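# Tuck chair under desk and park cart in bay

## Task

Roll the office chair fully in beneath the desk so it ends upright with every wheel on the floor. Park the utility cart inside the yellow-taped bay, with all four of its wheels inside the tape and none touching it. Keep the desk close to its starting spot, with its load still on top and nothing overhanging its edges. The robot must not topple or finish leaning, or the task fails. Finish by releasing everything and moving the robot away.

## Robot and tools

ROBOT. TidyBot++: a single-arm mobile base (0.54 m long, 0.50 m wide, 0.38 m high) on four powered casters, carrying one seven-joint arm with a two-finger gripper. The shoulder sits 0.12 m ahead of the base centre at 0.68 m height. Segments: upper arm 0.42 m, forearm 0.31 m, hand 0.31 m. The arm starts folded with the hand pointing down, reaching up to 0.08 m past the base front, elbow up to 1.15 m high. Cameras: base_camera (fixed on the base) and wrist_camera (sees where the hand points).

FRAMES. Base frame: origin on the floor below the base centre, x forward, y left, z up, metres. hand_pose and hand_target use it; hand_pose is the point between the finger pads, its z axis along the fingers, its y axis the closing direction. Odometry frame: the base frame as it was when the scene began; base_odometry is reported there from wheel turns only, so slip reads as travel. Heading is in rad, left positive, -3.142 to 3.142. base_tilt is in degrees, forward and right positive.

TOOL move. Optional keys: base, joints, target, speeds, cameras, blocking. Motions in one call start together.
- base: an object with any of translate_m (forward positive, -2 to 2 m), strafe_m (left positive, -2 to 2 m), rotate_rad (counter-clockwise positive, -6.3 to 6.3 rad). All are offsets from where the base last measured itself, along its axes at the start of the command.
- joints: absolute targets by name. joint_1_rad any angle (positive is clockwise from above, opposite to heading); joint_2_rad -2.249 to 2.249 (0 upright, positive leans forward); joint_3_rad any angle; joint_4_rad -2.579 to 2.579 (0 straight, negative bends forward when joint_3_rad is 3.14); joint_5_rad any angle; joint_6_rad -2.099 to 2.099; joint_7_rad any angle (1.57 puts the fingers opening left/right with the hand down); gripper_pos 0 (open, about 85 mm gap) to 1 (closed). Unlimited joints go the short way round; to turn further use steps under half a turn.
- target: one list of seven numbers [x, y, z, qw, qx, qy, qz], an absolute hand pose in the base frame, metres then quaternion. With target, joints may only contain gripper_pos.
- speeds: top-speed caps for this call: translate_m and strafe_m 0.05 to 0.5 m/s (state only one of them for a combined drive), rotate_rad 0.1 to 1.57 rad/s.
- cameras: list of base_camera, wrist_camera or all; [] gives no images.
- blocking: true or omitted returns when everything rests; false returns within about 0.5 s while motion continues. A later move overrides only the joints or base it names.
Unknown keys make a call invalid; out-of-range values get it refused, and a refusal or an unplanned stop cancels your remaining move, wait and finished_scene calls in that reply.

TOOL wait: seconds from 0 to 10, plus cameras; returns state and images, early if all motion has ended. TOOL stop: brakes everything still moving; braked parts say stopped and can keep pressing. TOOL zoom_image: camera plus region [x0, y0, x1, y1] in pixels of the latest image, at most 504 x 504. TOOL finished_scene: scene is the current scene number; it ends the scene for good, and the goal must hold without the robot.

RESULT LINES. move says done, or the worst status. base_status, joint_status, hand_status: done, moving, off_target (rested short, may still push), contact_stop or time_out (unplanned stops; the old target is dropped), not_followed (arm targets withheld; see joint command not followed or pose unreachable with a cause), torque_fault, limit_stop_at_motor_heat. hand_status done means within 10 mm and 2 degrees. on_its_own lists uncommanded behaviour. motor_effort is percent of maximum, with the peak of the last action in brackets. ARM HIT means the arm struck itself or the base. MOTOR HOT and OVER-TEMPERATURE FAULT warn about heat. pictures names the cameras in image order.

CORRECTING. Most hand moves stop within about 3 cm. Shift your last target by (wanted minus hand_pose). To hold the hand still, resend hand_target, not hand_pose. For joints, resend last command plus (wanted minus reading). A held load makes the arm sag; never command a loaded joint to its current reading.

DRIVING AND PUSHING. The base accelerates at up to 0.5 m/s2 and 1.57 rad/s2; base moves time out after 14 s. Slow right down (for example 0.05 to 0.1 m/s) before touching the chair or cart; contact at normal pace is a hit. A blocked base keeps shoving and may still say done though it fell short. Odometry drifts a few centimetres over many moves; check with cameras.

AVOID. Don't let the arm snag anything 0.6 m or higher while the base drives or turns, don't swing an outstretched arm sideways, and don't reach far out over furniture right in front of the base: the robot can tip. Horizontal force on a raised hand can lift wheels; retract or back away to recover. Torque limits: 104.5 N m for joints 1 to 4, 51.3 N m for 5 to 7; a fault freezes the arm for 10 s. Avoid squeezing, twisting or yanking with the gripper, slamming furniture, dropping things or releasing something still moving. Unreachable targets wander up to 10 s and time out. Brief outside tugs on held or loose objects can occur. Finish with the gripper open and the robot backed clear.

Each tool is called after "Call:" by a JSON object that holds its "op" and its "data", one argument or row to a line.

## Session

Call:
{"op": "move", "data": {
  "joints": {"joint_6_rad":-1.9}
}}

Scene clock: 1.23 s.
move: not_followed
base_odometry: x=+0.000 y=+0.000 heading=+0.000
base_tilt: forward=+0.6 right=-0.1
base_status: not commanded
joint_positions: joint_1_rad=-0.015 joint_2_rad=-0.309 joint_3_rad=+3.093 joint_4_rad=-2.515 joint_5_rad=-0.007 joint_6_rad=-1.070 joint_7_rad=+1.522 gripper_pos=+0.000
joint_status: joint_6_rad not_followed (moved -0.153 of -0.983)
motor_effort: joint_1_rad=+0(1) joint_2_rad=-2(3) joint_3_rad=+1(2) joint_4_rad=+13(16) joint_5_rad=+0(1) joint_6_rad=-1(3) joint_7_rad=+0(1)
hand_pose: x=+0.2012 y=+0.0068 z=+0.5873 quat_wxyz=(+0.008, +0.998, +0.004, -0.067) (m; base frame)
hand_target: x=+0.2016 y=+0.0069 z=+0.5895 quat_wxyz=(+0.008, +0.998, +0.004, -0.069) (m; base frame)
hand_status: not commanded
pictures: base_camera, wrist_camera
joint command not followed: on one or more control steps a check withheld the commanded joint targets, and the robot was not sent them on those steps. On the call's last step the targets were still withheld.
cause: the commanded joint targets, or the way to them, would bring two parts of the arm too close to each other (its gripper and another part of the arm, with the joints from joint_2_rad to joint_7_rad between them).
camera_calibration:
wrist_camera: T_world_to_cam=[[0.0623899, -0.998051, 0.00143941, -0.00991547], [-0.98565, -0.0613879, 0.157247, 0.16294], [-0.156852, -0.0112294, -0.987558, 0.745336], [0, 0, 0, 1]] pos_world=[0.278128, 0.00847604, 0.710455]

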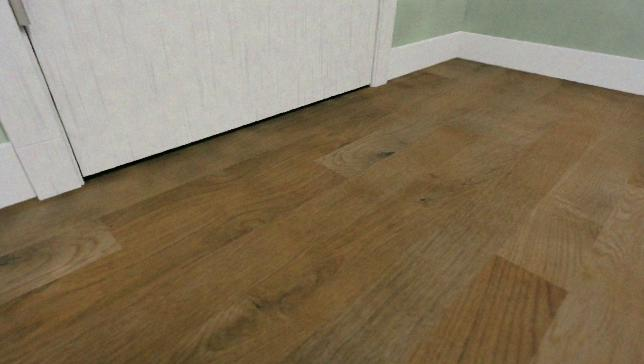

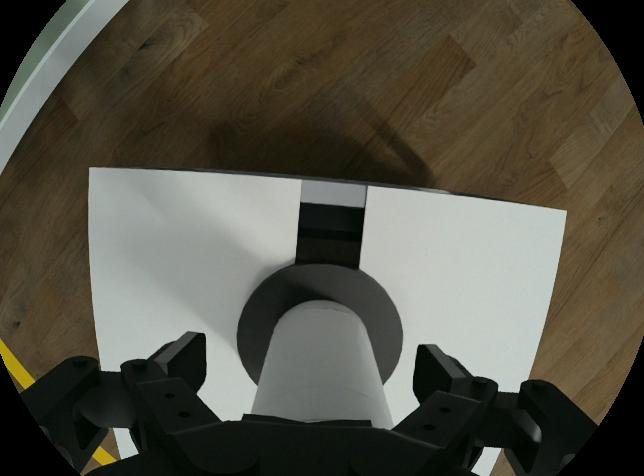

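Call:
{"op": "move", "data": {
  "joints": {"joint_6_rad":0.3}
}}

Call:
{"op": "move", "data": {
  "base": {"rotate_rad":1.0}
}}

Call:
{"op": "move", "data": {
  "base": {"rotate_rad":1.0}
}}

Call:
{"op": "move", "data": {
  "base": {"rotate_rad":1.0}
}}

Call:
{"op": "move", "data": {
  "base": {"rotate_rad":1.0}
}}

Call:
{"op": "move", "data": {
  "base": {"rotate_rad":1.0}
}}

Scene clock: 6.47 s.
move: done
base_odometry: x=+0.000 y=+0.000 heading=+0.000
base_tilt: forward=+0.6 right=+0.0
base_status: not commanded
joint_positions: joint_1_rad=-0.015 joint_2_rad=-0.309 joint_3_rad=+3.093 joint_4_rad=-2.517 joint_5_rad=-0.007 joint_6_rad=+0.229 joint_7_rad=+1.522 gripper_pos=+0.000
joint_status: all done
motor_effort: joint_1_rad=+1(1) joint_2_rad=-7(8) joint_3_rad=+1(2) joint_4_rad=+19(20) joint_5_rad=+0(1) joint_6_rad=+8(10) joint_7_rad=+0(1)
hand_pose: x=+0.5280 y=+0.0272 z=+0.7717 quat_wxyz=(-0.025, +0.836, +0.006, +0.548) (m; base frame)
hand_target: x=+0.5391 y=+0.0281 z=+0.7983 quat_wxyz=(-0.027, +0.813, +0.006, +0.582) (m; base frame)
hand_status: not commanded
pictures: base_camera, wrist_camera
held back during your reply time, on 59 control steps: two parts of the arm were too close to each other, or the arm's last command would have brought them too close.
led back after a hold: the arm was led back toward your command in small steps, so it may still be short of it.
joint command not followed: on one or more control steps a check withheld the commanded joint targets, and the robot was not sent them on those steps.
cause: the commanded joint targets, or the way to them, would bring two parts of the arm too close to each other (the joints from joint_3_rad to joint_7_rad lie between them).
camera_calibration:
wrist_camera: T_world_to_cam=[[0.0660709, -0.997737, 0.012458, -0.0206832], [-0.416133, -0.0389001, -0.908471, 0.978472], [0.9069, 0.0548393, -0.417762, -0.0242619], [0, 0, 0, 1]] pos_world=[0.430544, 0.0187567, 0.879035]

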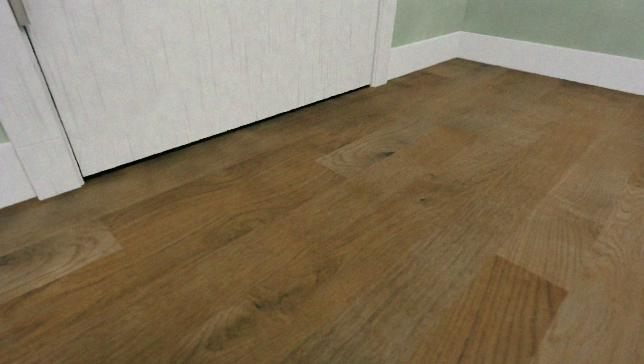

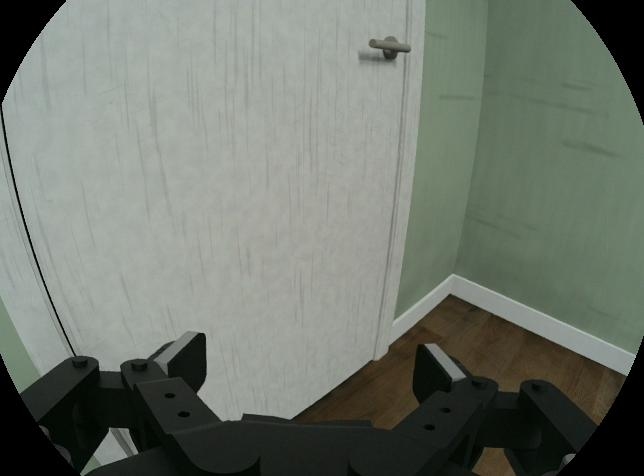

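Scene clock: 8.40 s.
move: done
base_odometry: x=+0.000 y=+0.000 heading=+1.000
base_tilt: forward=+0.6 right=+0.0
base_status: done
joint_positions: joint_1_rad=-0.015 joint_2_rad=-0.309 joint_3_rad=+3.093 joint_4_rad=-2.517 joint_5_rad=-0.007 joint_6_rad=+0.229 joint_7_rad=+1.522 gripper_pos=+0.000
joint_status: not commanded
motor_effort: joint_1_rad=+0(2) joint_2_rad=-8(8) joint_3_rad=+0(3) joint_4_rad=+19(20) joint_5_rad=+0(1) joint_6_rad=+9(10) joint_7_rad=+0(1)
hand_pose: x=+0.5281 y=+0.0272 z=+0.7720 quat_wxyz=(-0.025, +0.836, +0.006, +0.549) (m; base frame)
hand_target: x=+0.5391 y=+0.0281 z=+0.7983 quat_wxyz=(-0.027, +0.813, +0.006, +0.582) (m; base frame)
hand_status: not commanded
pictures: base_camera, wrist_camera
camera_calibration:
wrist_camera: T_world_to_cam=[[0.0660962, -0.997735, 0.0124747, -0.0206989], [-0.415359, -0.038879, -0.908827, 0.978601], [0.907253, 0.0548885, -0.416988, -0.0250412], [0, 0, 0, 1]] pos_world=[0.430557, 0.0187695, 0.879195]

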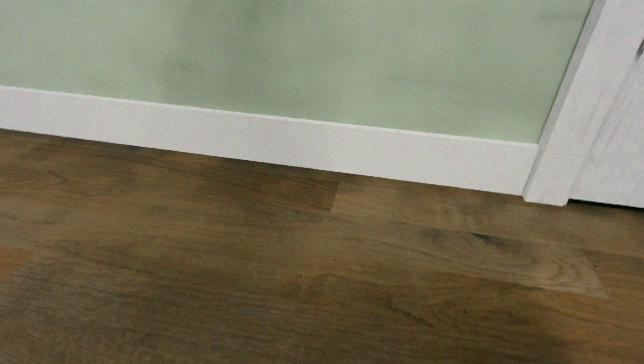

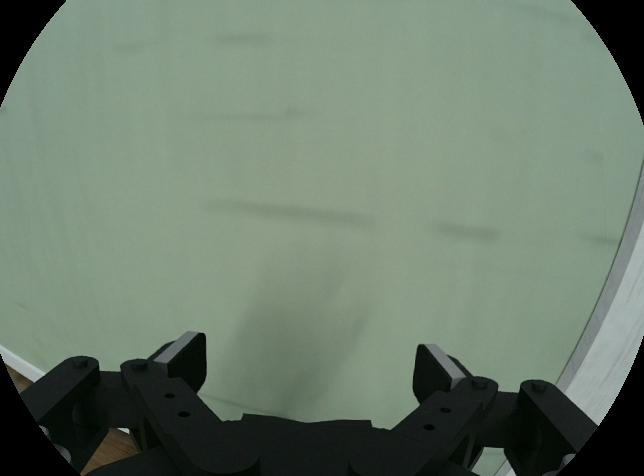

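Scene clock: 10.33 s.
move: done
base_odometry: x=+0.000 y=+0.000 heading=+2.000
base_tilt: forward=+0.6 right=+0.0
base_status: done
joint_positions: joint_1_rad=-0.015 joint_2_rad=-0.309 joint_3_rad=+3.093 joint_4_rad=-2.517 joint_5_rad=-0.007 joint_6_rad=+0.230 joint_7_rad=+1.522 gripper_pos=+0.000
joint_status: not commanded
motor_effort: joint_1_rad=+0(1) joint_2_rad=-8(8) joint_3_rad=+1(3) joint_4_rad=+19(20) joint_5_rad=+0(1) joint_6_rad=+8(9) joint_7_rad=+1(1)
hand_pose: x=+0.5281 y=+0.0272 z=+0.7720 quat_wxyz=(-0.025, +0.836, +0.006, +0.549) (m; base frame)
hand_target: x=+0.5391 y=+0.0281 z=+0.7983 quat_wxyz=(-0.027, +0.813, +0.006, +0.582) (m; base frame)
hand_status: not commanded
pictures: base_camera, wrist_camera
camera_calibration:
wrist_camera: T_world_to_cam=[[0.0660955, -0.997735, 0.0124769, -0.0207007], [-0.415138, -0.0388674, -0.908928, 0.978638], [0.907355, 0.0548964, -0.416766, -0.025264], [0, 0, 0, 1]] pos_world=[0.430561, 0.0187702, 0.879241]

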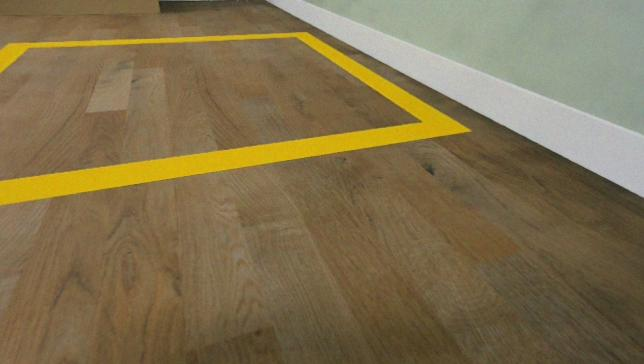

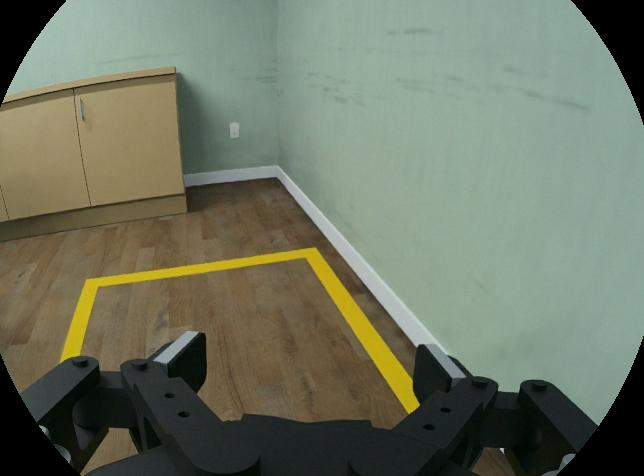

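Scene clock: 12.27 s.
move: done
base_odometry: x=+0.000 y=+0.000 heading=+2.999
base_tilt: forward=+0.6 right=+0.0
base_status: done
joint_positions: joint_1_rad=-0.015 joint_2_rad=-0.309 joint_3_rad=+3.093 joint_4_rad=-2.517 joint_5_rad=-0.007 joint_6_rad=+0.230 joint_7_rad=+1.522 gripper_pos=+0.000
joint_status: not commanded
motor_effort: joint_1_rad=+0(2) joint_2_rad=-7(8) joint_3_rad=+1(3) joint_4_rad=+19(20) joint_5_rad=+0(1) joint_6_rad=+8(10) joint_7_rad=+1(1)
hand_pose: x=+0.5282 y=+0.0272 z=+0.7721 quat_wxyz=(-0.025, +0.835, +0.006, +0.549) (m; base frame)
hand_target: x=+0.5391 y=+0.0281 z=+0.7983 quat_wxyz=(-0.027, +0.813, +0.006, +0.582) (m; base frame)
hand_status: not commanded
pictures: base_camera, wrist_camera
camera_calibration:
wrist_camera: T_world_to_cam=[[0.0660949, -0.997735, 0.0124786, -0.0207021], [-0.414972, -0.0388586, -0.909004, 0.978666], [0.90743, 0.0549023, -0.4166, -0.0254312], [0, 0, 0, 1]] pos_world=[0.430564, 0.0187707, 0.879275]

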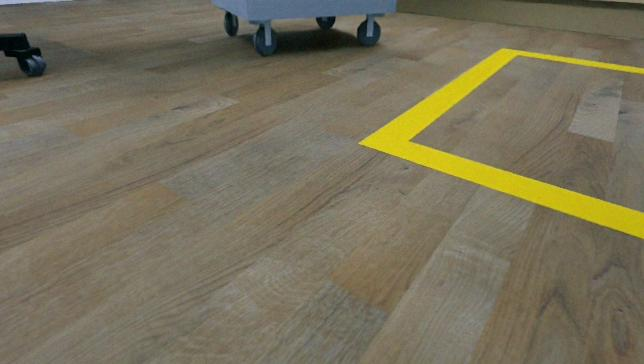

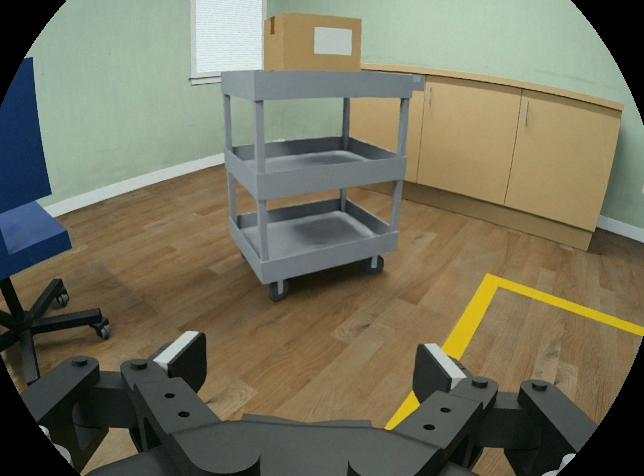

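Scene clock: 14.20 s.
move: done
base_odometry: x=+0.000 y=+0.000 heading=-2.284
base_tilt: forward=+0.6 right=+0.0
base_status: done
joint_positions: joint_1_rad=-0.015 joint_2_rad=-0.309 joint_3_rad=+3.093 joint_4_rad=-2.517 joint_5_rad=-0.007 joint_6_rad=+0.230 joint_7_rad=+1.522 gripper_pos=+0.000
joint_status: not commanded
motor_effort: joint_1_rad=+0(2) joint_2_rad=-8(8) joint_3_rad=+1(2) joint_4_rad=+19(20) joint_5_rad=+0(1) joint_6_rad=+9(10) joint_7_rad=+0(1)
hand_pose: x=+0.5282 y=+0.0272 z=+0.7721 quat_wxyz=(-0.025, +0.835, +0.006, +0.549) (m; base frame)
hand_target: x=+0.5391 y=+0.0281 z=+0.7983 quat_wxyz=(-0.027, +0.813, +0.006, +0.582) (m; base frame)
hand_status: not commanded
pictures: base_camera, wrist_camera
camera_calibration:
wrist_camera: T_world_to_cam=[[0.0660943, -0.997735, 0.0124803, -0.0207034], [-0.414806, -0.0388499, -0.90908, 0.978694], [0.907506, 0.0549082, -0.416434, -0.0255984], [0, 0, 0, 1]] pos_world=[0.430567, 0.0187711, 0.87931]

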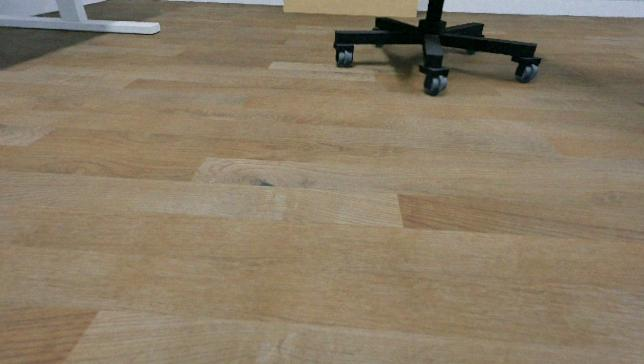

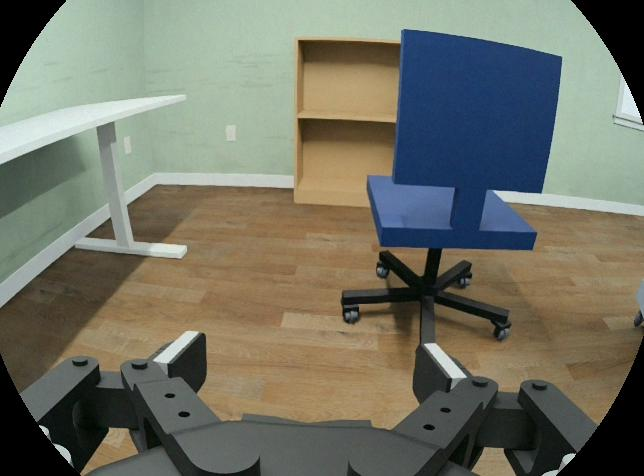

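Scene clock: 16.13 s.
move: done
base_odometry: x=+0.000 y=+0.000 heading=-1.284
base_tilt: forward=+0.6 right=+0.0
base_status: done
joint_positions: joint_1_rad=-0.015 joint_2_rad=-0.309 joint_3_rad=+3.093 joint_4_rad=-2.517 joint_5_rad=-0.007 joint_6_rad=+0.230 joint_7_rad=+1.522 gripper_pos=+0.000
joint_status: not commanded
motor_effort: joint_1_rad=+0(1) joint_2_rad=-7(8) joint_3_rad=+1(2) joint_4_rad=+19(20) joint_5_rad=+0(1) joint_6_rad=+9(10) joint_7_rad=+0(1)
hand_pose: x=+0.5282 y=+0.0273 z=+0.7722 quat_wxyz=(-0.025, +0.835, +0.006, +0.549) (m; base frame)
hand_target: x=+0.5391 y=+0.0281 z=+0.7983 quat_wxyz=(-0.027, +0.813, +0.006, +0.582) (m; base frame)
hand_status: not commanded
pictures: base_camera, wrist_camera
camera_calibration:
wrist_camera: T_world_to_cam=[[0.0661219, -0.997733, 0.0124903, -0.0207137], [-0.414694, -0.0388638, -0.909131, 0.978712], [0.907555, 0.0549338, -0.416324, -0.0257091], [0, 0, 0, 1]] pos_world=[0.430568, 0.018782, 0.879332]

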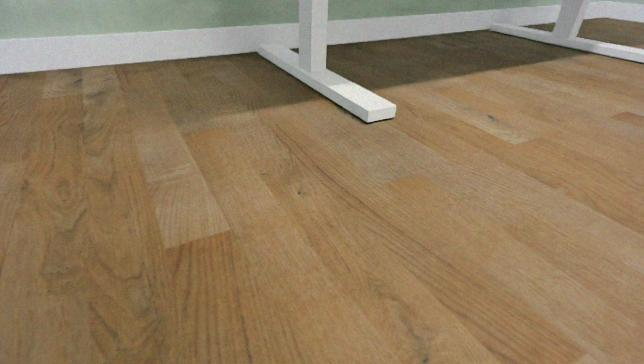

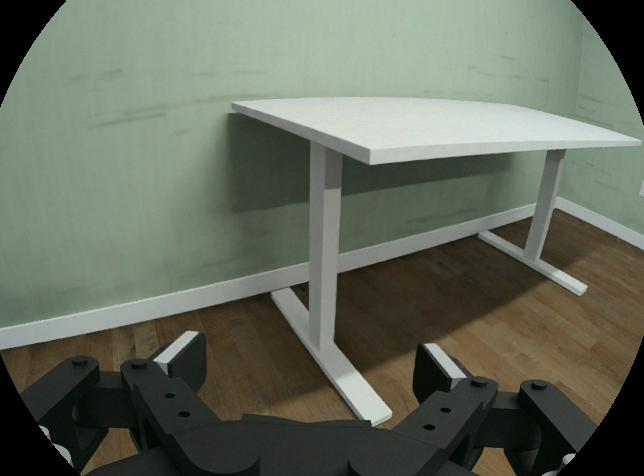

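Call:
{"op": "move", "data": {
  "base": {"rotate_rad":-1.5},
  "joints": {"joint_6_rad":0.5}
}}

Call:
{"op": "move", "data": {
  "base": {"translate_m":0.5,"strafe_m":0.6}
}}

Scene clock: 53.80 s.
move: done
base_odometry: x=+0.000 y=+0.000 heading=-2.784
base_tilt: forward=+0.7 right=+0.0
base_status: done
joint_positions: joint_1_rad=-0.015 joint_2_rad=-0.309 joint_3_rad=+3.093 joint_4_rad=-2.513 joint_5_rad=-0.007 joint_6_rad=+0.449 joint_7_rad=+1.522 gripper_pos=+0.000
joint_status: all done
motor_effort: joint_1_rad=+0(2) joint_2_rad=-8(9) joint_3_rad=+0(2) joint_4_rad=+19(22) joint_5_rad=-1(1) joint_6_rad=+9(10) joint_7_rad=-1(1)
hand_pose: x=+0.5491 y=+0.0291 z=+0.8397 quat_wxyz=(-0.030, +0.769, +0.006, +0.639) (m; base frame)
hand_target: x=+0.5530 y=+0.0295 z=+0.8588 quat_wxyz=(-0.032, +0.750, +0.006, +0.660) (m; base frame)
hand_status: not commanded
pictures: base_camera, wrist_camera
camera_calibration:
wrist_camera: T_world_to_cam=[[0.065207, -0.997768, 0.0144089, -0.022217], [-0.203064, -0.0274056, -0.978782, 0.990791], [0.976992, 0.0608975, -0.204398, -0.23294], [0, 0, 0, 1]] pos_world=[0.430223, 0.0191713, 0.922476]

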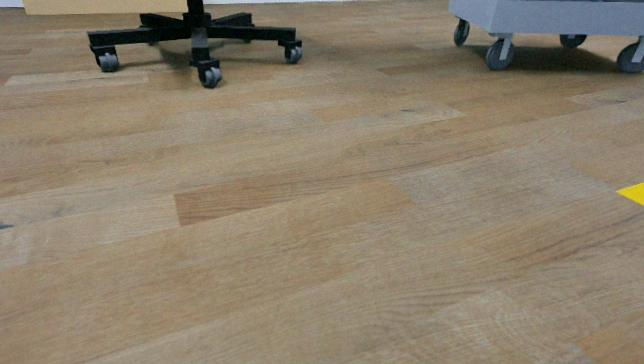

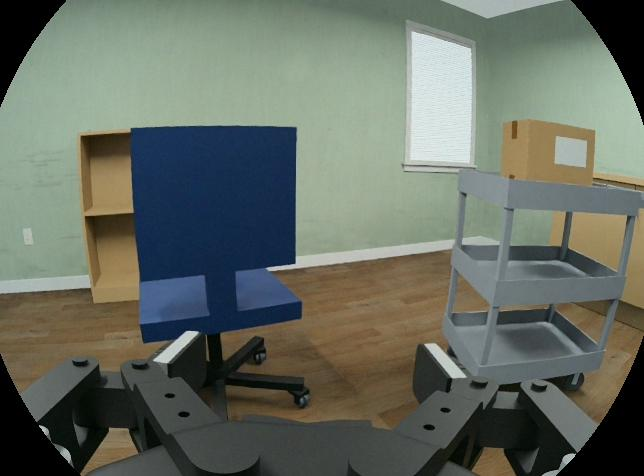

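Scene clock: 56.73 s.
move: done
base_odometry: x=-0.259 y=-0.737 heading=-2.784
base_tilt: forward=+0.6 right=+0.0
base_status: done
joint_positions: joint_1_rad=-0.015 joint_2_rad=-0.309 joint_3_rad=+3.093 joint_4_rad=-2.513 joint_5_rad=-0.007 joint_6_rad=+0.449 joint_7_rad=+1.522 gripper_pos=+0.000
joint_status: not commanded
motor_effort: joint_1_rad=+1(1) joint_2_rad=-8(9) joint_3_rad=+1(3) joint_4_rad=+19(21) joint_5_rad=+0(1) joint_6_rad=+9(10) joint_7_rad=+1(1)
hand_pose: x=+0.5492 y=+0.0291 z=+0.8396 quat_wxyz=(-0.030, +0.769, +0.006, +0.639) (m; base frame)
hand_target: x=+0.5530 y=+0.0295 z=+0.8588 quat_wxyz=(-0.032, +0.750, +0.006, +0.660) (m; base frame)
hand_status: not commanded
pictures: base_camera, wrist_camera
camera_calibration:
wrist_camera: T_world_to_cam=[[0.0652117, -0.997768, 0.0143926, -0.0222064], [-0.20338, -0.0274102, -0.978716, 0.990784], [0.976926, 0.0608966, -0.204714, -0.232716], [0, 0, 0, 1]] pos_world=[0.430301, 0.0191724, 0.922375]

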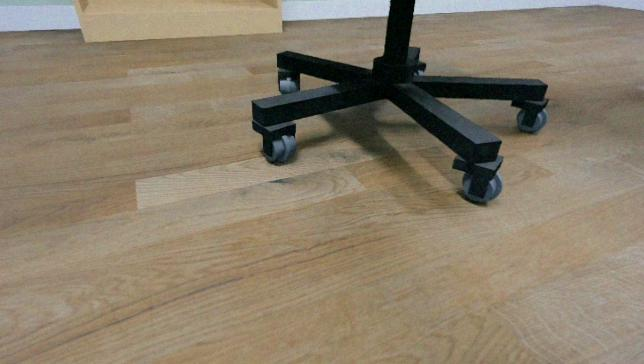

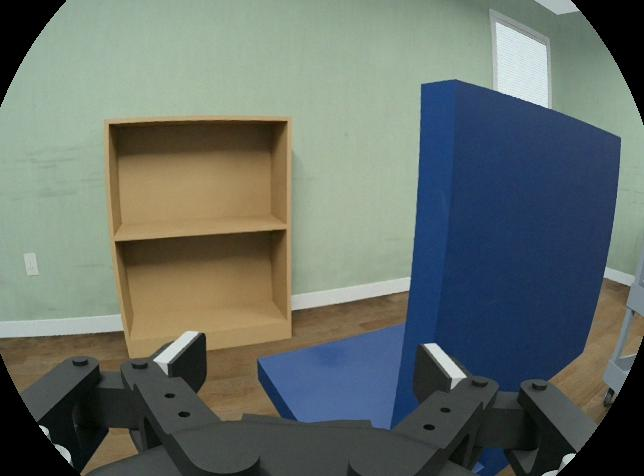

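Call:
{"op": "move", "data": {
  "base": {"translate_m":0.425,"strafe_m":0.567},
  "speeds": {"translate_m":0.3}
}}

Call:
{"op": "move", "data": {
  "base": {"rotate_rad":-0.9},
  "speeds": {"rotate_rad":0.5}
}}

Scene clock: 71.50 s.
move: done
base_odometry: x=-0.459 y=-1.417 heading=-2.785
base_tilt: forward=+0.6 right=-0.1
base_status: done
joint_positions: joint_1_rad=-0.015 joint_2_rad=-0.309 joint_3_rad=+3.093 joint_4_rad=-2.513 joint_5_rad=-0.007 joint_6_rad=+0.449 joint_7_rad=+1.522 gripper_pos=+0.000
joint_status: not commanded
motor_effort: joint_1_rad=+0(1) joint_2_rad=-8(10) joint_3_rad=+1(2) joint_4_rad=+20(21) joint_5_rad=+0(1) joint_6_rad=+10(11) joint_7_rad=+0(1)
hand_pose: x=+0.5492 y=+0.0291 z=+0.8395 quat_wxyz=(-0.030, +0.769, +0.006, +0.638) (m; base frame)
hand_target: x=+0.5530 y=+0.0295 z=+0.8588 quat_wxyz=(-0.032, +0.750, +0.006, +0.660) (m; base frame)
hand_status: not commanded
pictures: base_camera, wrist_camera
camera_calibration:
wrist_camera: T_world_to_cam=[[0.0652151, -0.997768, 0.0143807, -0.0221987], [-0.20361, -0.0274136, -0.978668, 0.990779], [0.976878, 0.0608959, -0.204944, -0.232554], [0, 0, 0, 1]] pos_world=[0.430357, 0.0191732, 0.922302]

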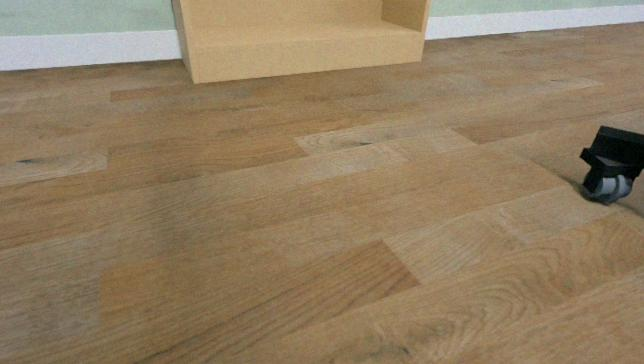

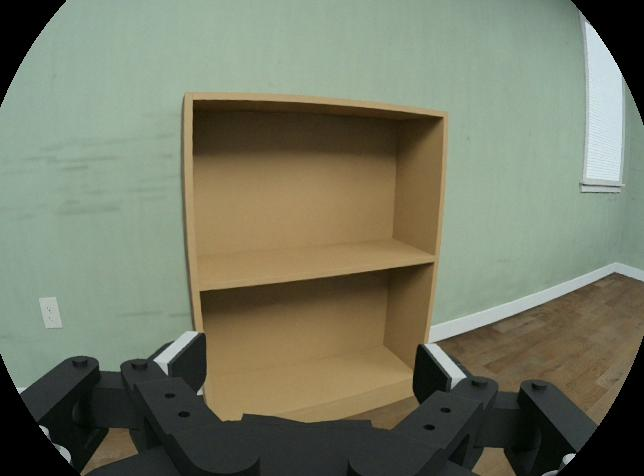

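Scene clock: 73.97 s.
move: done
base_odometry: x=-0.459 y=-1.417 heading=+2.599
base_tilt: forward=+0.6 right=+0.0
base_status: done
joint_positions: joint_1_rad=-0.015 joint_2_rad=-0.309 joint_3_rad=+3.093 joint_4_rad=-2.513 joint_5_rad=-0.007 joint_6_rad=+0.449 joint_7_rad=+1.522 gripper_pos=+0.000
joint_status: not commanded
motor_effort: joint_1_rad=+0(1) joint_2_rad=-7(9) joint_3_rad=+1(2) joint_4_rad=+20(20) joint_5_rad=+0(1) joint_6_rad=+9(10) joint_7_rad=+0(1)
hand_pose: x=+0.5492 y=+0.0291 z=+0.8395 quat_wxyz=(-0.030, +0.769, +0.006, +0.638) (m; base frame)
hand_target: x=+0.5530 y=+0.0295 z=+0.8588 quat_wxyz=(-0.032, +0.750, +0.006, +0.660) (m; base frame)
hand_status: not commanded
pictures: base_camera, wrist_camera
camera_calibration:
wrist_camera: T_world_to_cam=[[0.0652151, -0.997768, 0.0143807, -0.0221987], [-0.20361, -0.0274136, -0.978668, 0.990779], [0.976878, 0.0608959, -0.204944, -0.232554], [0, 0, 0, 1]] pos_world=[0.430357, 0.0191732, 0.922302]

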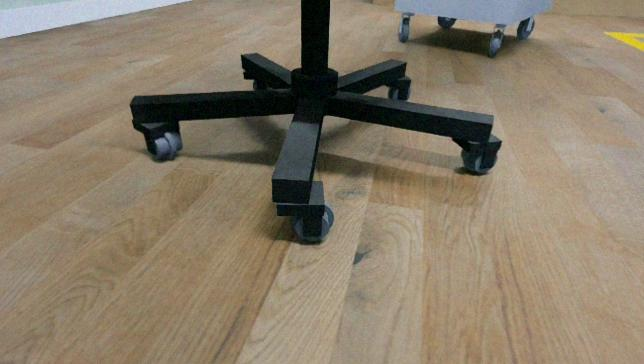

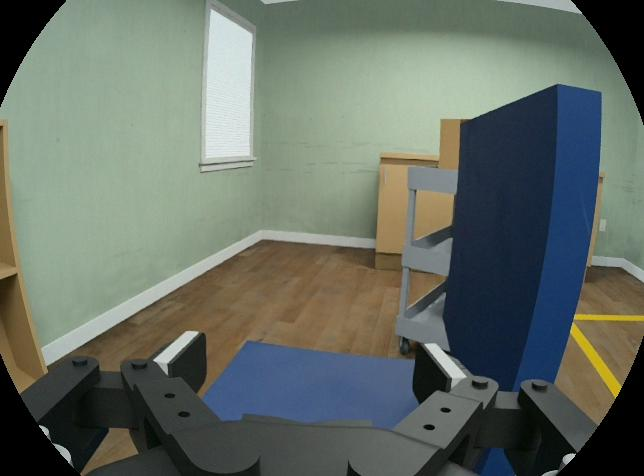

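Call:
{"op": "move", "data": {
  "base": {"strafe_m":-0.28,"rotate_rad":-0.06},
  "speeds": {"strafe_m":0.2},
  "joints": {"joint_6_rad":0.65}
}}

Scene clock: 79.20 s.
move: done
base_odometry: x=-0.314 y=-1.177 heading=+2.538
base_tilt: forward=+0.7 right=+0.0
base_status: done
joint_positions: joint_1_rad=-0.015 joint_2_rad=-0.309 joint_3_rad=+3.092 joint_4_rad=-2.512 joint_5_rad=-0.007 joint_6_rad=+0.605 joint_7_rad=+1.522 gripper_pos=+0.000
joint_status: all done
motor_effort: joint_1_rad=+0(2) joint_2_rad=-8(9) joint_3_rad=+0(4) joint_4_rad=+18(21) joint_5_rad=+0(1) joint_6_rad=+9(12) joint_7_rad=+0(1)
hand_pose: x=+0.5543 y=+0.0301 z=+0.8878 quat_wxyz=(-0.034, +0.717, +0.006, +0.696) (m; base frame)
hand_target: x=+0.5554 y=+0.0301 z=+0.9054 quat_wxyz=(-0.035, +0.699, +0.006, +0.715) (m; base frame)
hand_status: not commanded
pictures: base_camera, wrist_camera
camera_calibration:
wrist_camera: T_world_to_cam=[[0.0647807, -0.997775, 0.0157561, -0.0232346], [-0.0492991, -0.0189699, -0.998604, 0.971098], [0.996681, 0.0639135, -0.0504183, -0.375881], [0, 0, 0, 1]] pos_world=[0.424013, 0.0192626, 0.951157]

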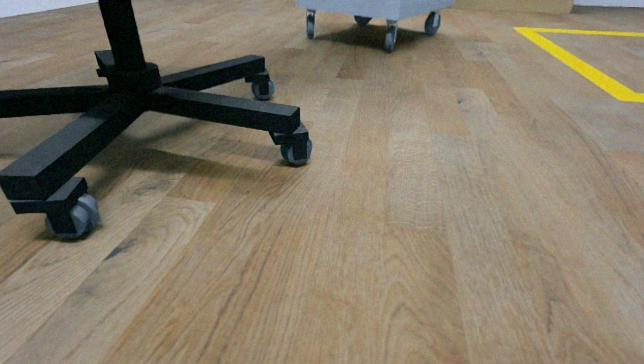

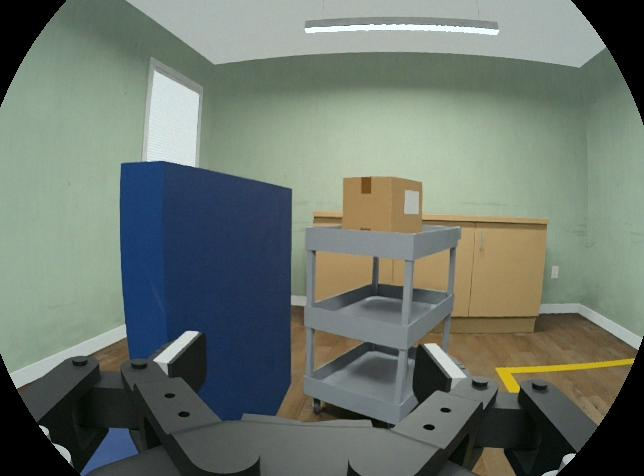

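Call:
{"op": "move", "data": {
  "base": {"strafe_m":0.155,"rotate_rad":-0.05},
  "speeds": {"strafe_m":0.1}
}}

Scene clock: 83.67 s.
move: done
base_odometry: x=-0.402 y=-1.305 heading=+2.487
base_tilt: forward=+0.6 right=+0.0
base_status: done
joint_positions: joint_1_rad=-0.015 joint_2_rad=-0.309 joint_3_rad=+3.092 joint_4_rad=-2.512 joint_5_rad=-0.007 joint_6_rad=+0.605 joint_7_rad=+1.522 gripper_pos=+0.000
joint_status: not commanded
motor_effort: joint_1_rad=+0(1) joint_2_rad=-8(8) joint_3_rad=+1(3) joint_4_rad=+20(21) joint_5_rad=+1(1) joint_6_rad=+10(10) joint_7_rad=-1(1)
hand_pose: x=+0.5543 y=+0.0301 z=+0.8878 quat_wxyz=(-0.034, +0.717, +0.006, +0.696) (m; base frame)
hand_target: x=+0.5554 y=+0.0301 z=+0.9054 quat_wxyz=(-0.035, +0.699, +0.006, +0.715) (m; base frame)
hand_status: not commanded
pictures: base_camera, wrist_camera
camera_calibration:
wrist_camera: T_world_to_cam=[[0.0647807, -0.997775, 0.0157561, -0.0232346], [-0.0492991, -0.0189699, -0.998604, 0.971098], [0.996681, 0.0639135, -0.0504183, -0.375881], [0, 0, 0, 1]] pos_world=[0.424013, 0.0192626, 0.951157]

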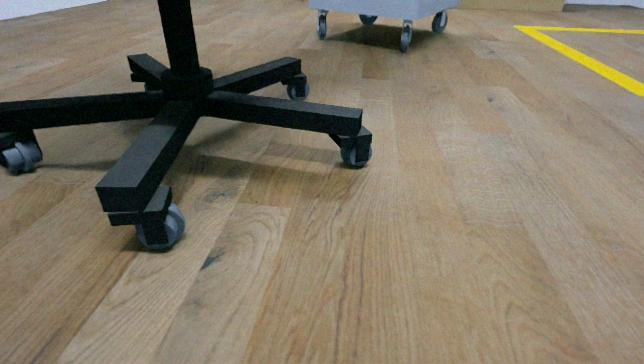

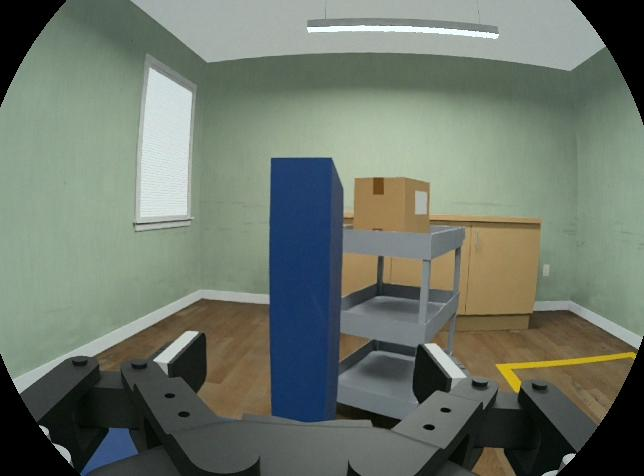

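Call:
{"op": "move", "data": {
  "base": {"strafe_m":0.045,"rotate_rad":-0.06},
  "speeds": {"strafe_m":0.1},
  "cameras": []
}}

Call:
{"op": "move", "data": {
  "base": {"translate_m":0.12},
  "speeds": {"translate_m":0.08}
}}

Scene clock: 87.97 s.
move: done
base_odometry: x=-0.429 y=-1.341 heading=+2.426
base_tilt: forward=+0.6 right=+0.0
base_status: done
joint_positions: joint_1_rad=-0.015 joint_2_rad=-0.309 joint_3_rad=+3.092 joint_4_rad=-2.512 joint_5_rad=-0.007 joint_6_rad=+0.605 joint_7_rad=+1.522 gripper_pos=+0.000
joint_status: not commanded
motor_effort: joint_1_rad=+0(1) joint_2_rad=-8(8) joint_3_rad=+1(3) joint_4_rad=+20(21) joint_5_rad=+0(1) joint_6_rad=+9(10) joint_7_rad=+0(1)
hand_pose: x=+0.5543 y=+0.0300 z=+0.8878 quat_wxyz=(-0.034, +0.717, +0.006, +0.696) (m; base frame)
hand_target: x=+0.5554 y=+0.0301 z=+0.9054 quat_wxyz=(-0.035, +0.699, +0.006, +0.715) (m; base frame)
hand_status: not commanded
pictures: none
No camera images: "cameras" was empty.

Scene clock: 90.00 s.
move: done
base_odometry: x=-0.520 y=-1.262 heading=+2.427
base_tilt: forward=+0.6 right=+0.0
base_status: done
joint_positions: joint_1_rad=-0.015 joint_2_rad=-0.307 joint_3_rad=+3.092 joint_4_rad=-2.512 joint_5_rad=-0.007 joint_6_rad=+0.605 joint_7_rad=+1.522 gripper_pos=+0.000
joint_status: not commanded
motor_effort: joint_1_rad=+0(1) joint_2_rad=-7(10) joint_3_rad=+0(2) joint_4_rad=+19(21) joint_5_rad=+0(1) joint_6_rad=+9(11) joint_7_rad=+1(1)
hand_pose: x=+0.5547 y=+0.0300 z=+0.8870 quat_wxyz=(-0.034, +0.718, +0.006, +0.696) (m; base frame)
hand_target: x=+0.5554 y=+0.0301 z=+0.9054 quat_wxyz=(-0.035, +0.699, +0.006, +0.715) (m; base frame)
hand_status: not commanded
pictures: base_camera, wrist_camera
camera_calibration:
wrist_camera: T_world_to_cam=[[0.0647846, -0.997777, 0.0156455, -0.0231597], [-0.0513244, -0.0189893, -0.998501, 0.971269], [0.996579, 0.0638845, -0.0524405, -0.37449], [0, 0, 0, 1]] pos_world=[0.424559, 0.0192596, 0.950538]

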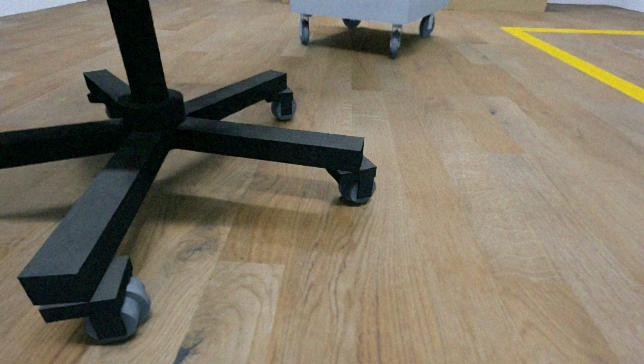

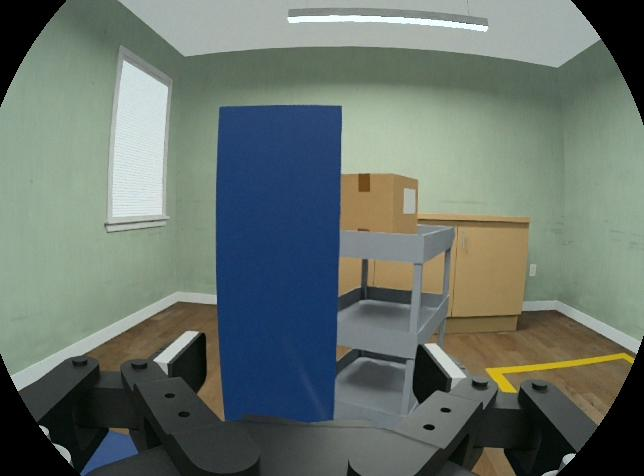

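Call:
{"op": "move", "data": {
  "base": {"strafe_m":0.012,"translate_m":0.035},
  "speeds": {"translate_m":0.05},
  "cameras": []
}}

Call:
{"op": "move", "data": {
  "joints": {"gripper_pos":0.6}
}}

Scene clock: 93.43 s.
move: done
base_odometry: x=-0.554 y=-1.248 heading=+2.427
base_tilt: forward=+0.6 right=-0.1
base_status: done
joint_positions: joint_1_rad=-0.015 joint_2_rad=-0.307 joint_3_rad=+3.092 joint_4_rad=-2.512 joint_5_rad=-0.007 joint_6_rad=+0.605 joint_7_rad=+1.522 gripper_pos=+0.000
joint_status: not commanded
motor_effort: joint_1_rad=+0(1) joint_2_rad=-7(10) joint_3_rad=+1(2) joint_4_rad=+19(21) joint_5_rad=+1(1) joint_6_rad=+10(10) joint_7_rad=+1(1)
hand_pose: x=+0.5547 y=+0.0301 z=+0.8868 quat_wxyz=(-0.034, +0.718, +0.006, +0.695) (m; base frame)
hand_target: x=+0.5554 y=+0.0301 z=+0.9054 quat_wxyz=(-0.035, +0.699, +0.006, +0.715) (m; base frame)
hand_status: not commanded
pictures: none
No camera images: "cameras" was empty.

Scene clock: 94.30 s.
move: off_target
base_odometry: x=-0.554 y=-1.248 heading=+2.427
base_tilt: forward=+0.6 right=+0.0
base_status: not commanded
joint_positions: joint_1_rad=-0.011 joint_2_rad=-0.311 joint_3_rad=+3.096 joint_4_rad=-2.516 joint_5_rad=-0.004 joint_6_rad=+0.605 joint_7_rad=+1.532 gripper_pos=+0.437
joint_status: gripper_pos off_target (ended at +0.437, target +0.600)
motor_effort: joint_1_rad=+0(10) joint_2_rad=-5(9) joint_3_rad=+0(7) joint_4_rad=+21(24) joint_5_rad=-1(4) joint_6_rad=+8(10) joint_7_rad=-1(9)
hand_pose: x=+0.5533 y=+0.0273 z=+0.8869 quat_wxyz=(-0.028, +0.717, +0.009, +0.696) (m; base frame)
hand_target: x=+0.5554 y=+0.0301 z=+0.9054 quat_wxyz=(-0.035, +0.699, +0.006, +0.715) (m; base frame)
hand_status: not commanded
pictures: base_camera, wrist_camera
camera_calibration:
wrist_camera: T_world_to_cam=[[0.0599321, -0.997826, 0.0274102, -0.0335199], [-0.0498681, -0.0304182, -0.998292, 0.970449], [0.996956, 0.0584629, -0.0515827, -0.373776], [0, 0, 0, 1]] pos_world=[0.423041, 0.0179243, 0.950431]

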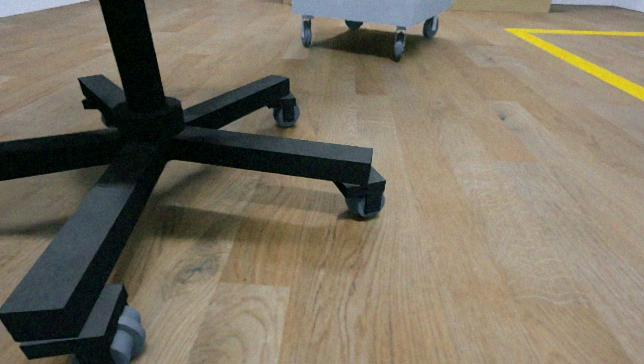

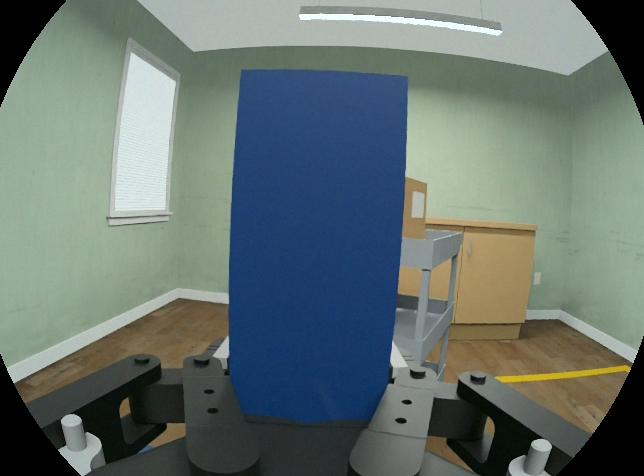

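Call:
{"op": "move", "data": {
  "base": {"translate_m":0.119,"strafe_m":-0.209,"rotate_rad":0.3},
  "speeds": {"translate_m":0.12,"rotate_rad":0.15}
}}

Call:
{"op": "move", "data": {
  "base": {"translate_m":0.119,"strafe_m":-0.209,"rotate_rad":0.3},
  "speeds": {"translate_m":0.12,"rotate_rad":0.15}
}}

Scene clock: 102.20 s.
move: done
base_odometry: x=-0.507 y=-1.012 heading=+2.727
base_tilt: forward=+0.6 right=+0.0
base_status: done
joint_positions: joint_1_rad=-0.024 joint_2_rad=-0.318 joint_3_rad=+3.078 joint_4_rad=-2.521 joint_5_rad=-0.004 joint_6_rad=+0.605 joint_7_rad=+1.532 gripper_pos=+0.460
joint_status: not commanded
motor_effort: joint_1_rad=+4(7) joint_2_rad=-8(8) joint_3_rad=+5(9) joint_4_rad=+17(26) joint_5_rad=-2(5) joint_6_rad=+7(11) joint_7_rad=+1(5)
hand_pose: x=+0.5497 y=+0.0414 z=+0.8868 quat_wxyz=(-0.036, +0.716, +0.021, +0.696) (m; base frame)
hand_target: x=+0.5554 y=+0.0301 z=+0.9054 quat_wxyz=(-0.035, +0.699, +0.006, +0.715) (m; base frame)
hand_status: not commanded
pictures: base_camera, wrist_camera
camera_calibration:
wrist_camera: T_world_to_cam=[[0.0898562, -0.995391, 0.0334998, -0.0412148], [-0.0469659, -0.0378334, -0.99818, 0.969188], [0.994847, 0.0881193, -0.050149, -0.372315], [0, 0, 0, 1]] pos_world=[0.419619, 0.028451, 0.950133]

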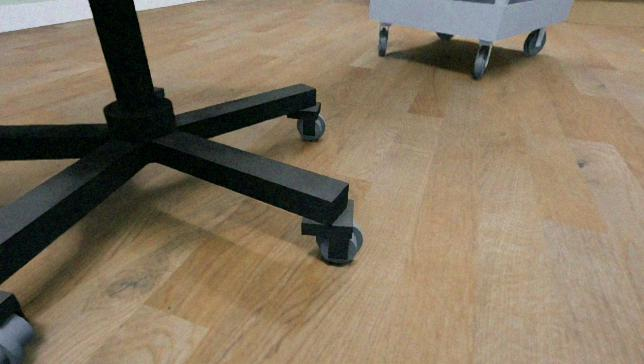

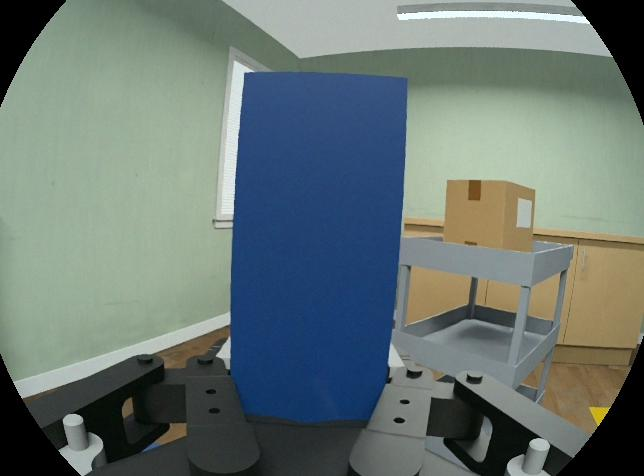

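Scene clock: 104.80 s.
move: done
base_odometry: x=-0.532 y=-0.773 heading=+3.028
base_tilt: forward=+0.6 right=+0.0
base_status: done
joint_positions: joint_1_rad=-0.024 joint_2_rad=-0.310 joint_3_rad=+3.080 joint_4_rad=-2.515 joint_5_rad=-0.006 joint_6_rad=+0.605 joint_7_rad=+1.532 gripper_pos=+0.523
joint_status: not commanded
on_its_own: gripper_pos moved +0.064 toward your old target +0.600
motor_effort: joint_1_rad=+4(8) joint_2_rad=-7(10) joint_3_rad=+5(9) joint_4_rad=+17(28) joint_5_rad=-1(3) joint_6_rad=+8(11) joint_7_rad=+2(3)
hand_pose: x=+0.5525 y=+0.0397 z=+0.8866 quat_wxyz=(-0.036, +0.717, +0.019, +0.696) (m; base frame)
hand_target: x=+0.5554 y=+0.0301 z=+0.9054 quat_wxyz=(-0.035, +0.699, +0.006, +0.715) (m; base frame)
hand_status: not commanded
pictures: base_camera, wrist_camera
camera_calibration:
wrist_camera: T_world_to_cam=[[0.0857247, -0.99585, 0.0305471, -0.038253], [-0.0491755, -0.0348517, -0.998182, 0.970175], [0.995105, 0.0840666, -0.0519591, -0.373422], [0, 0, 0, 1]] pos_world=[0.422582, 0.0271103, 0.950177]

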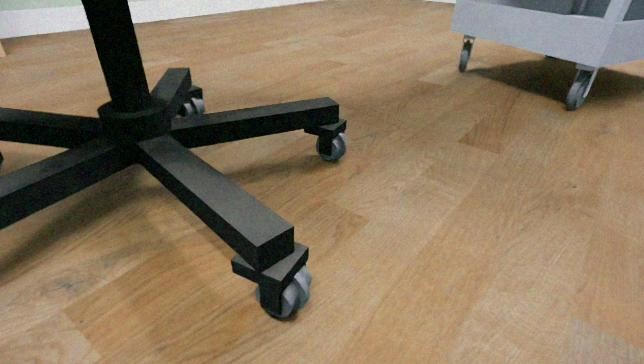

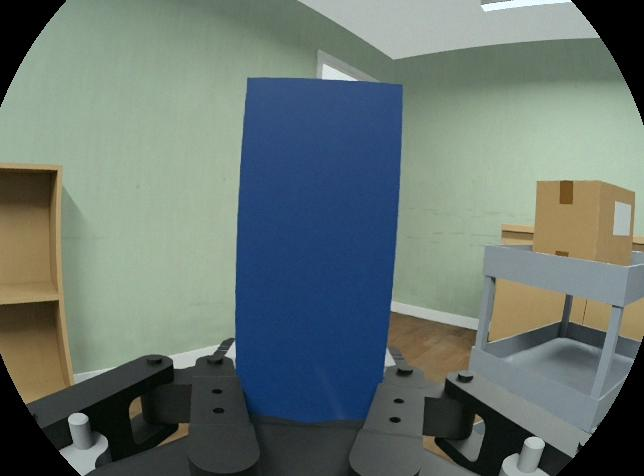

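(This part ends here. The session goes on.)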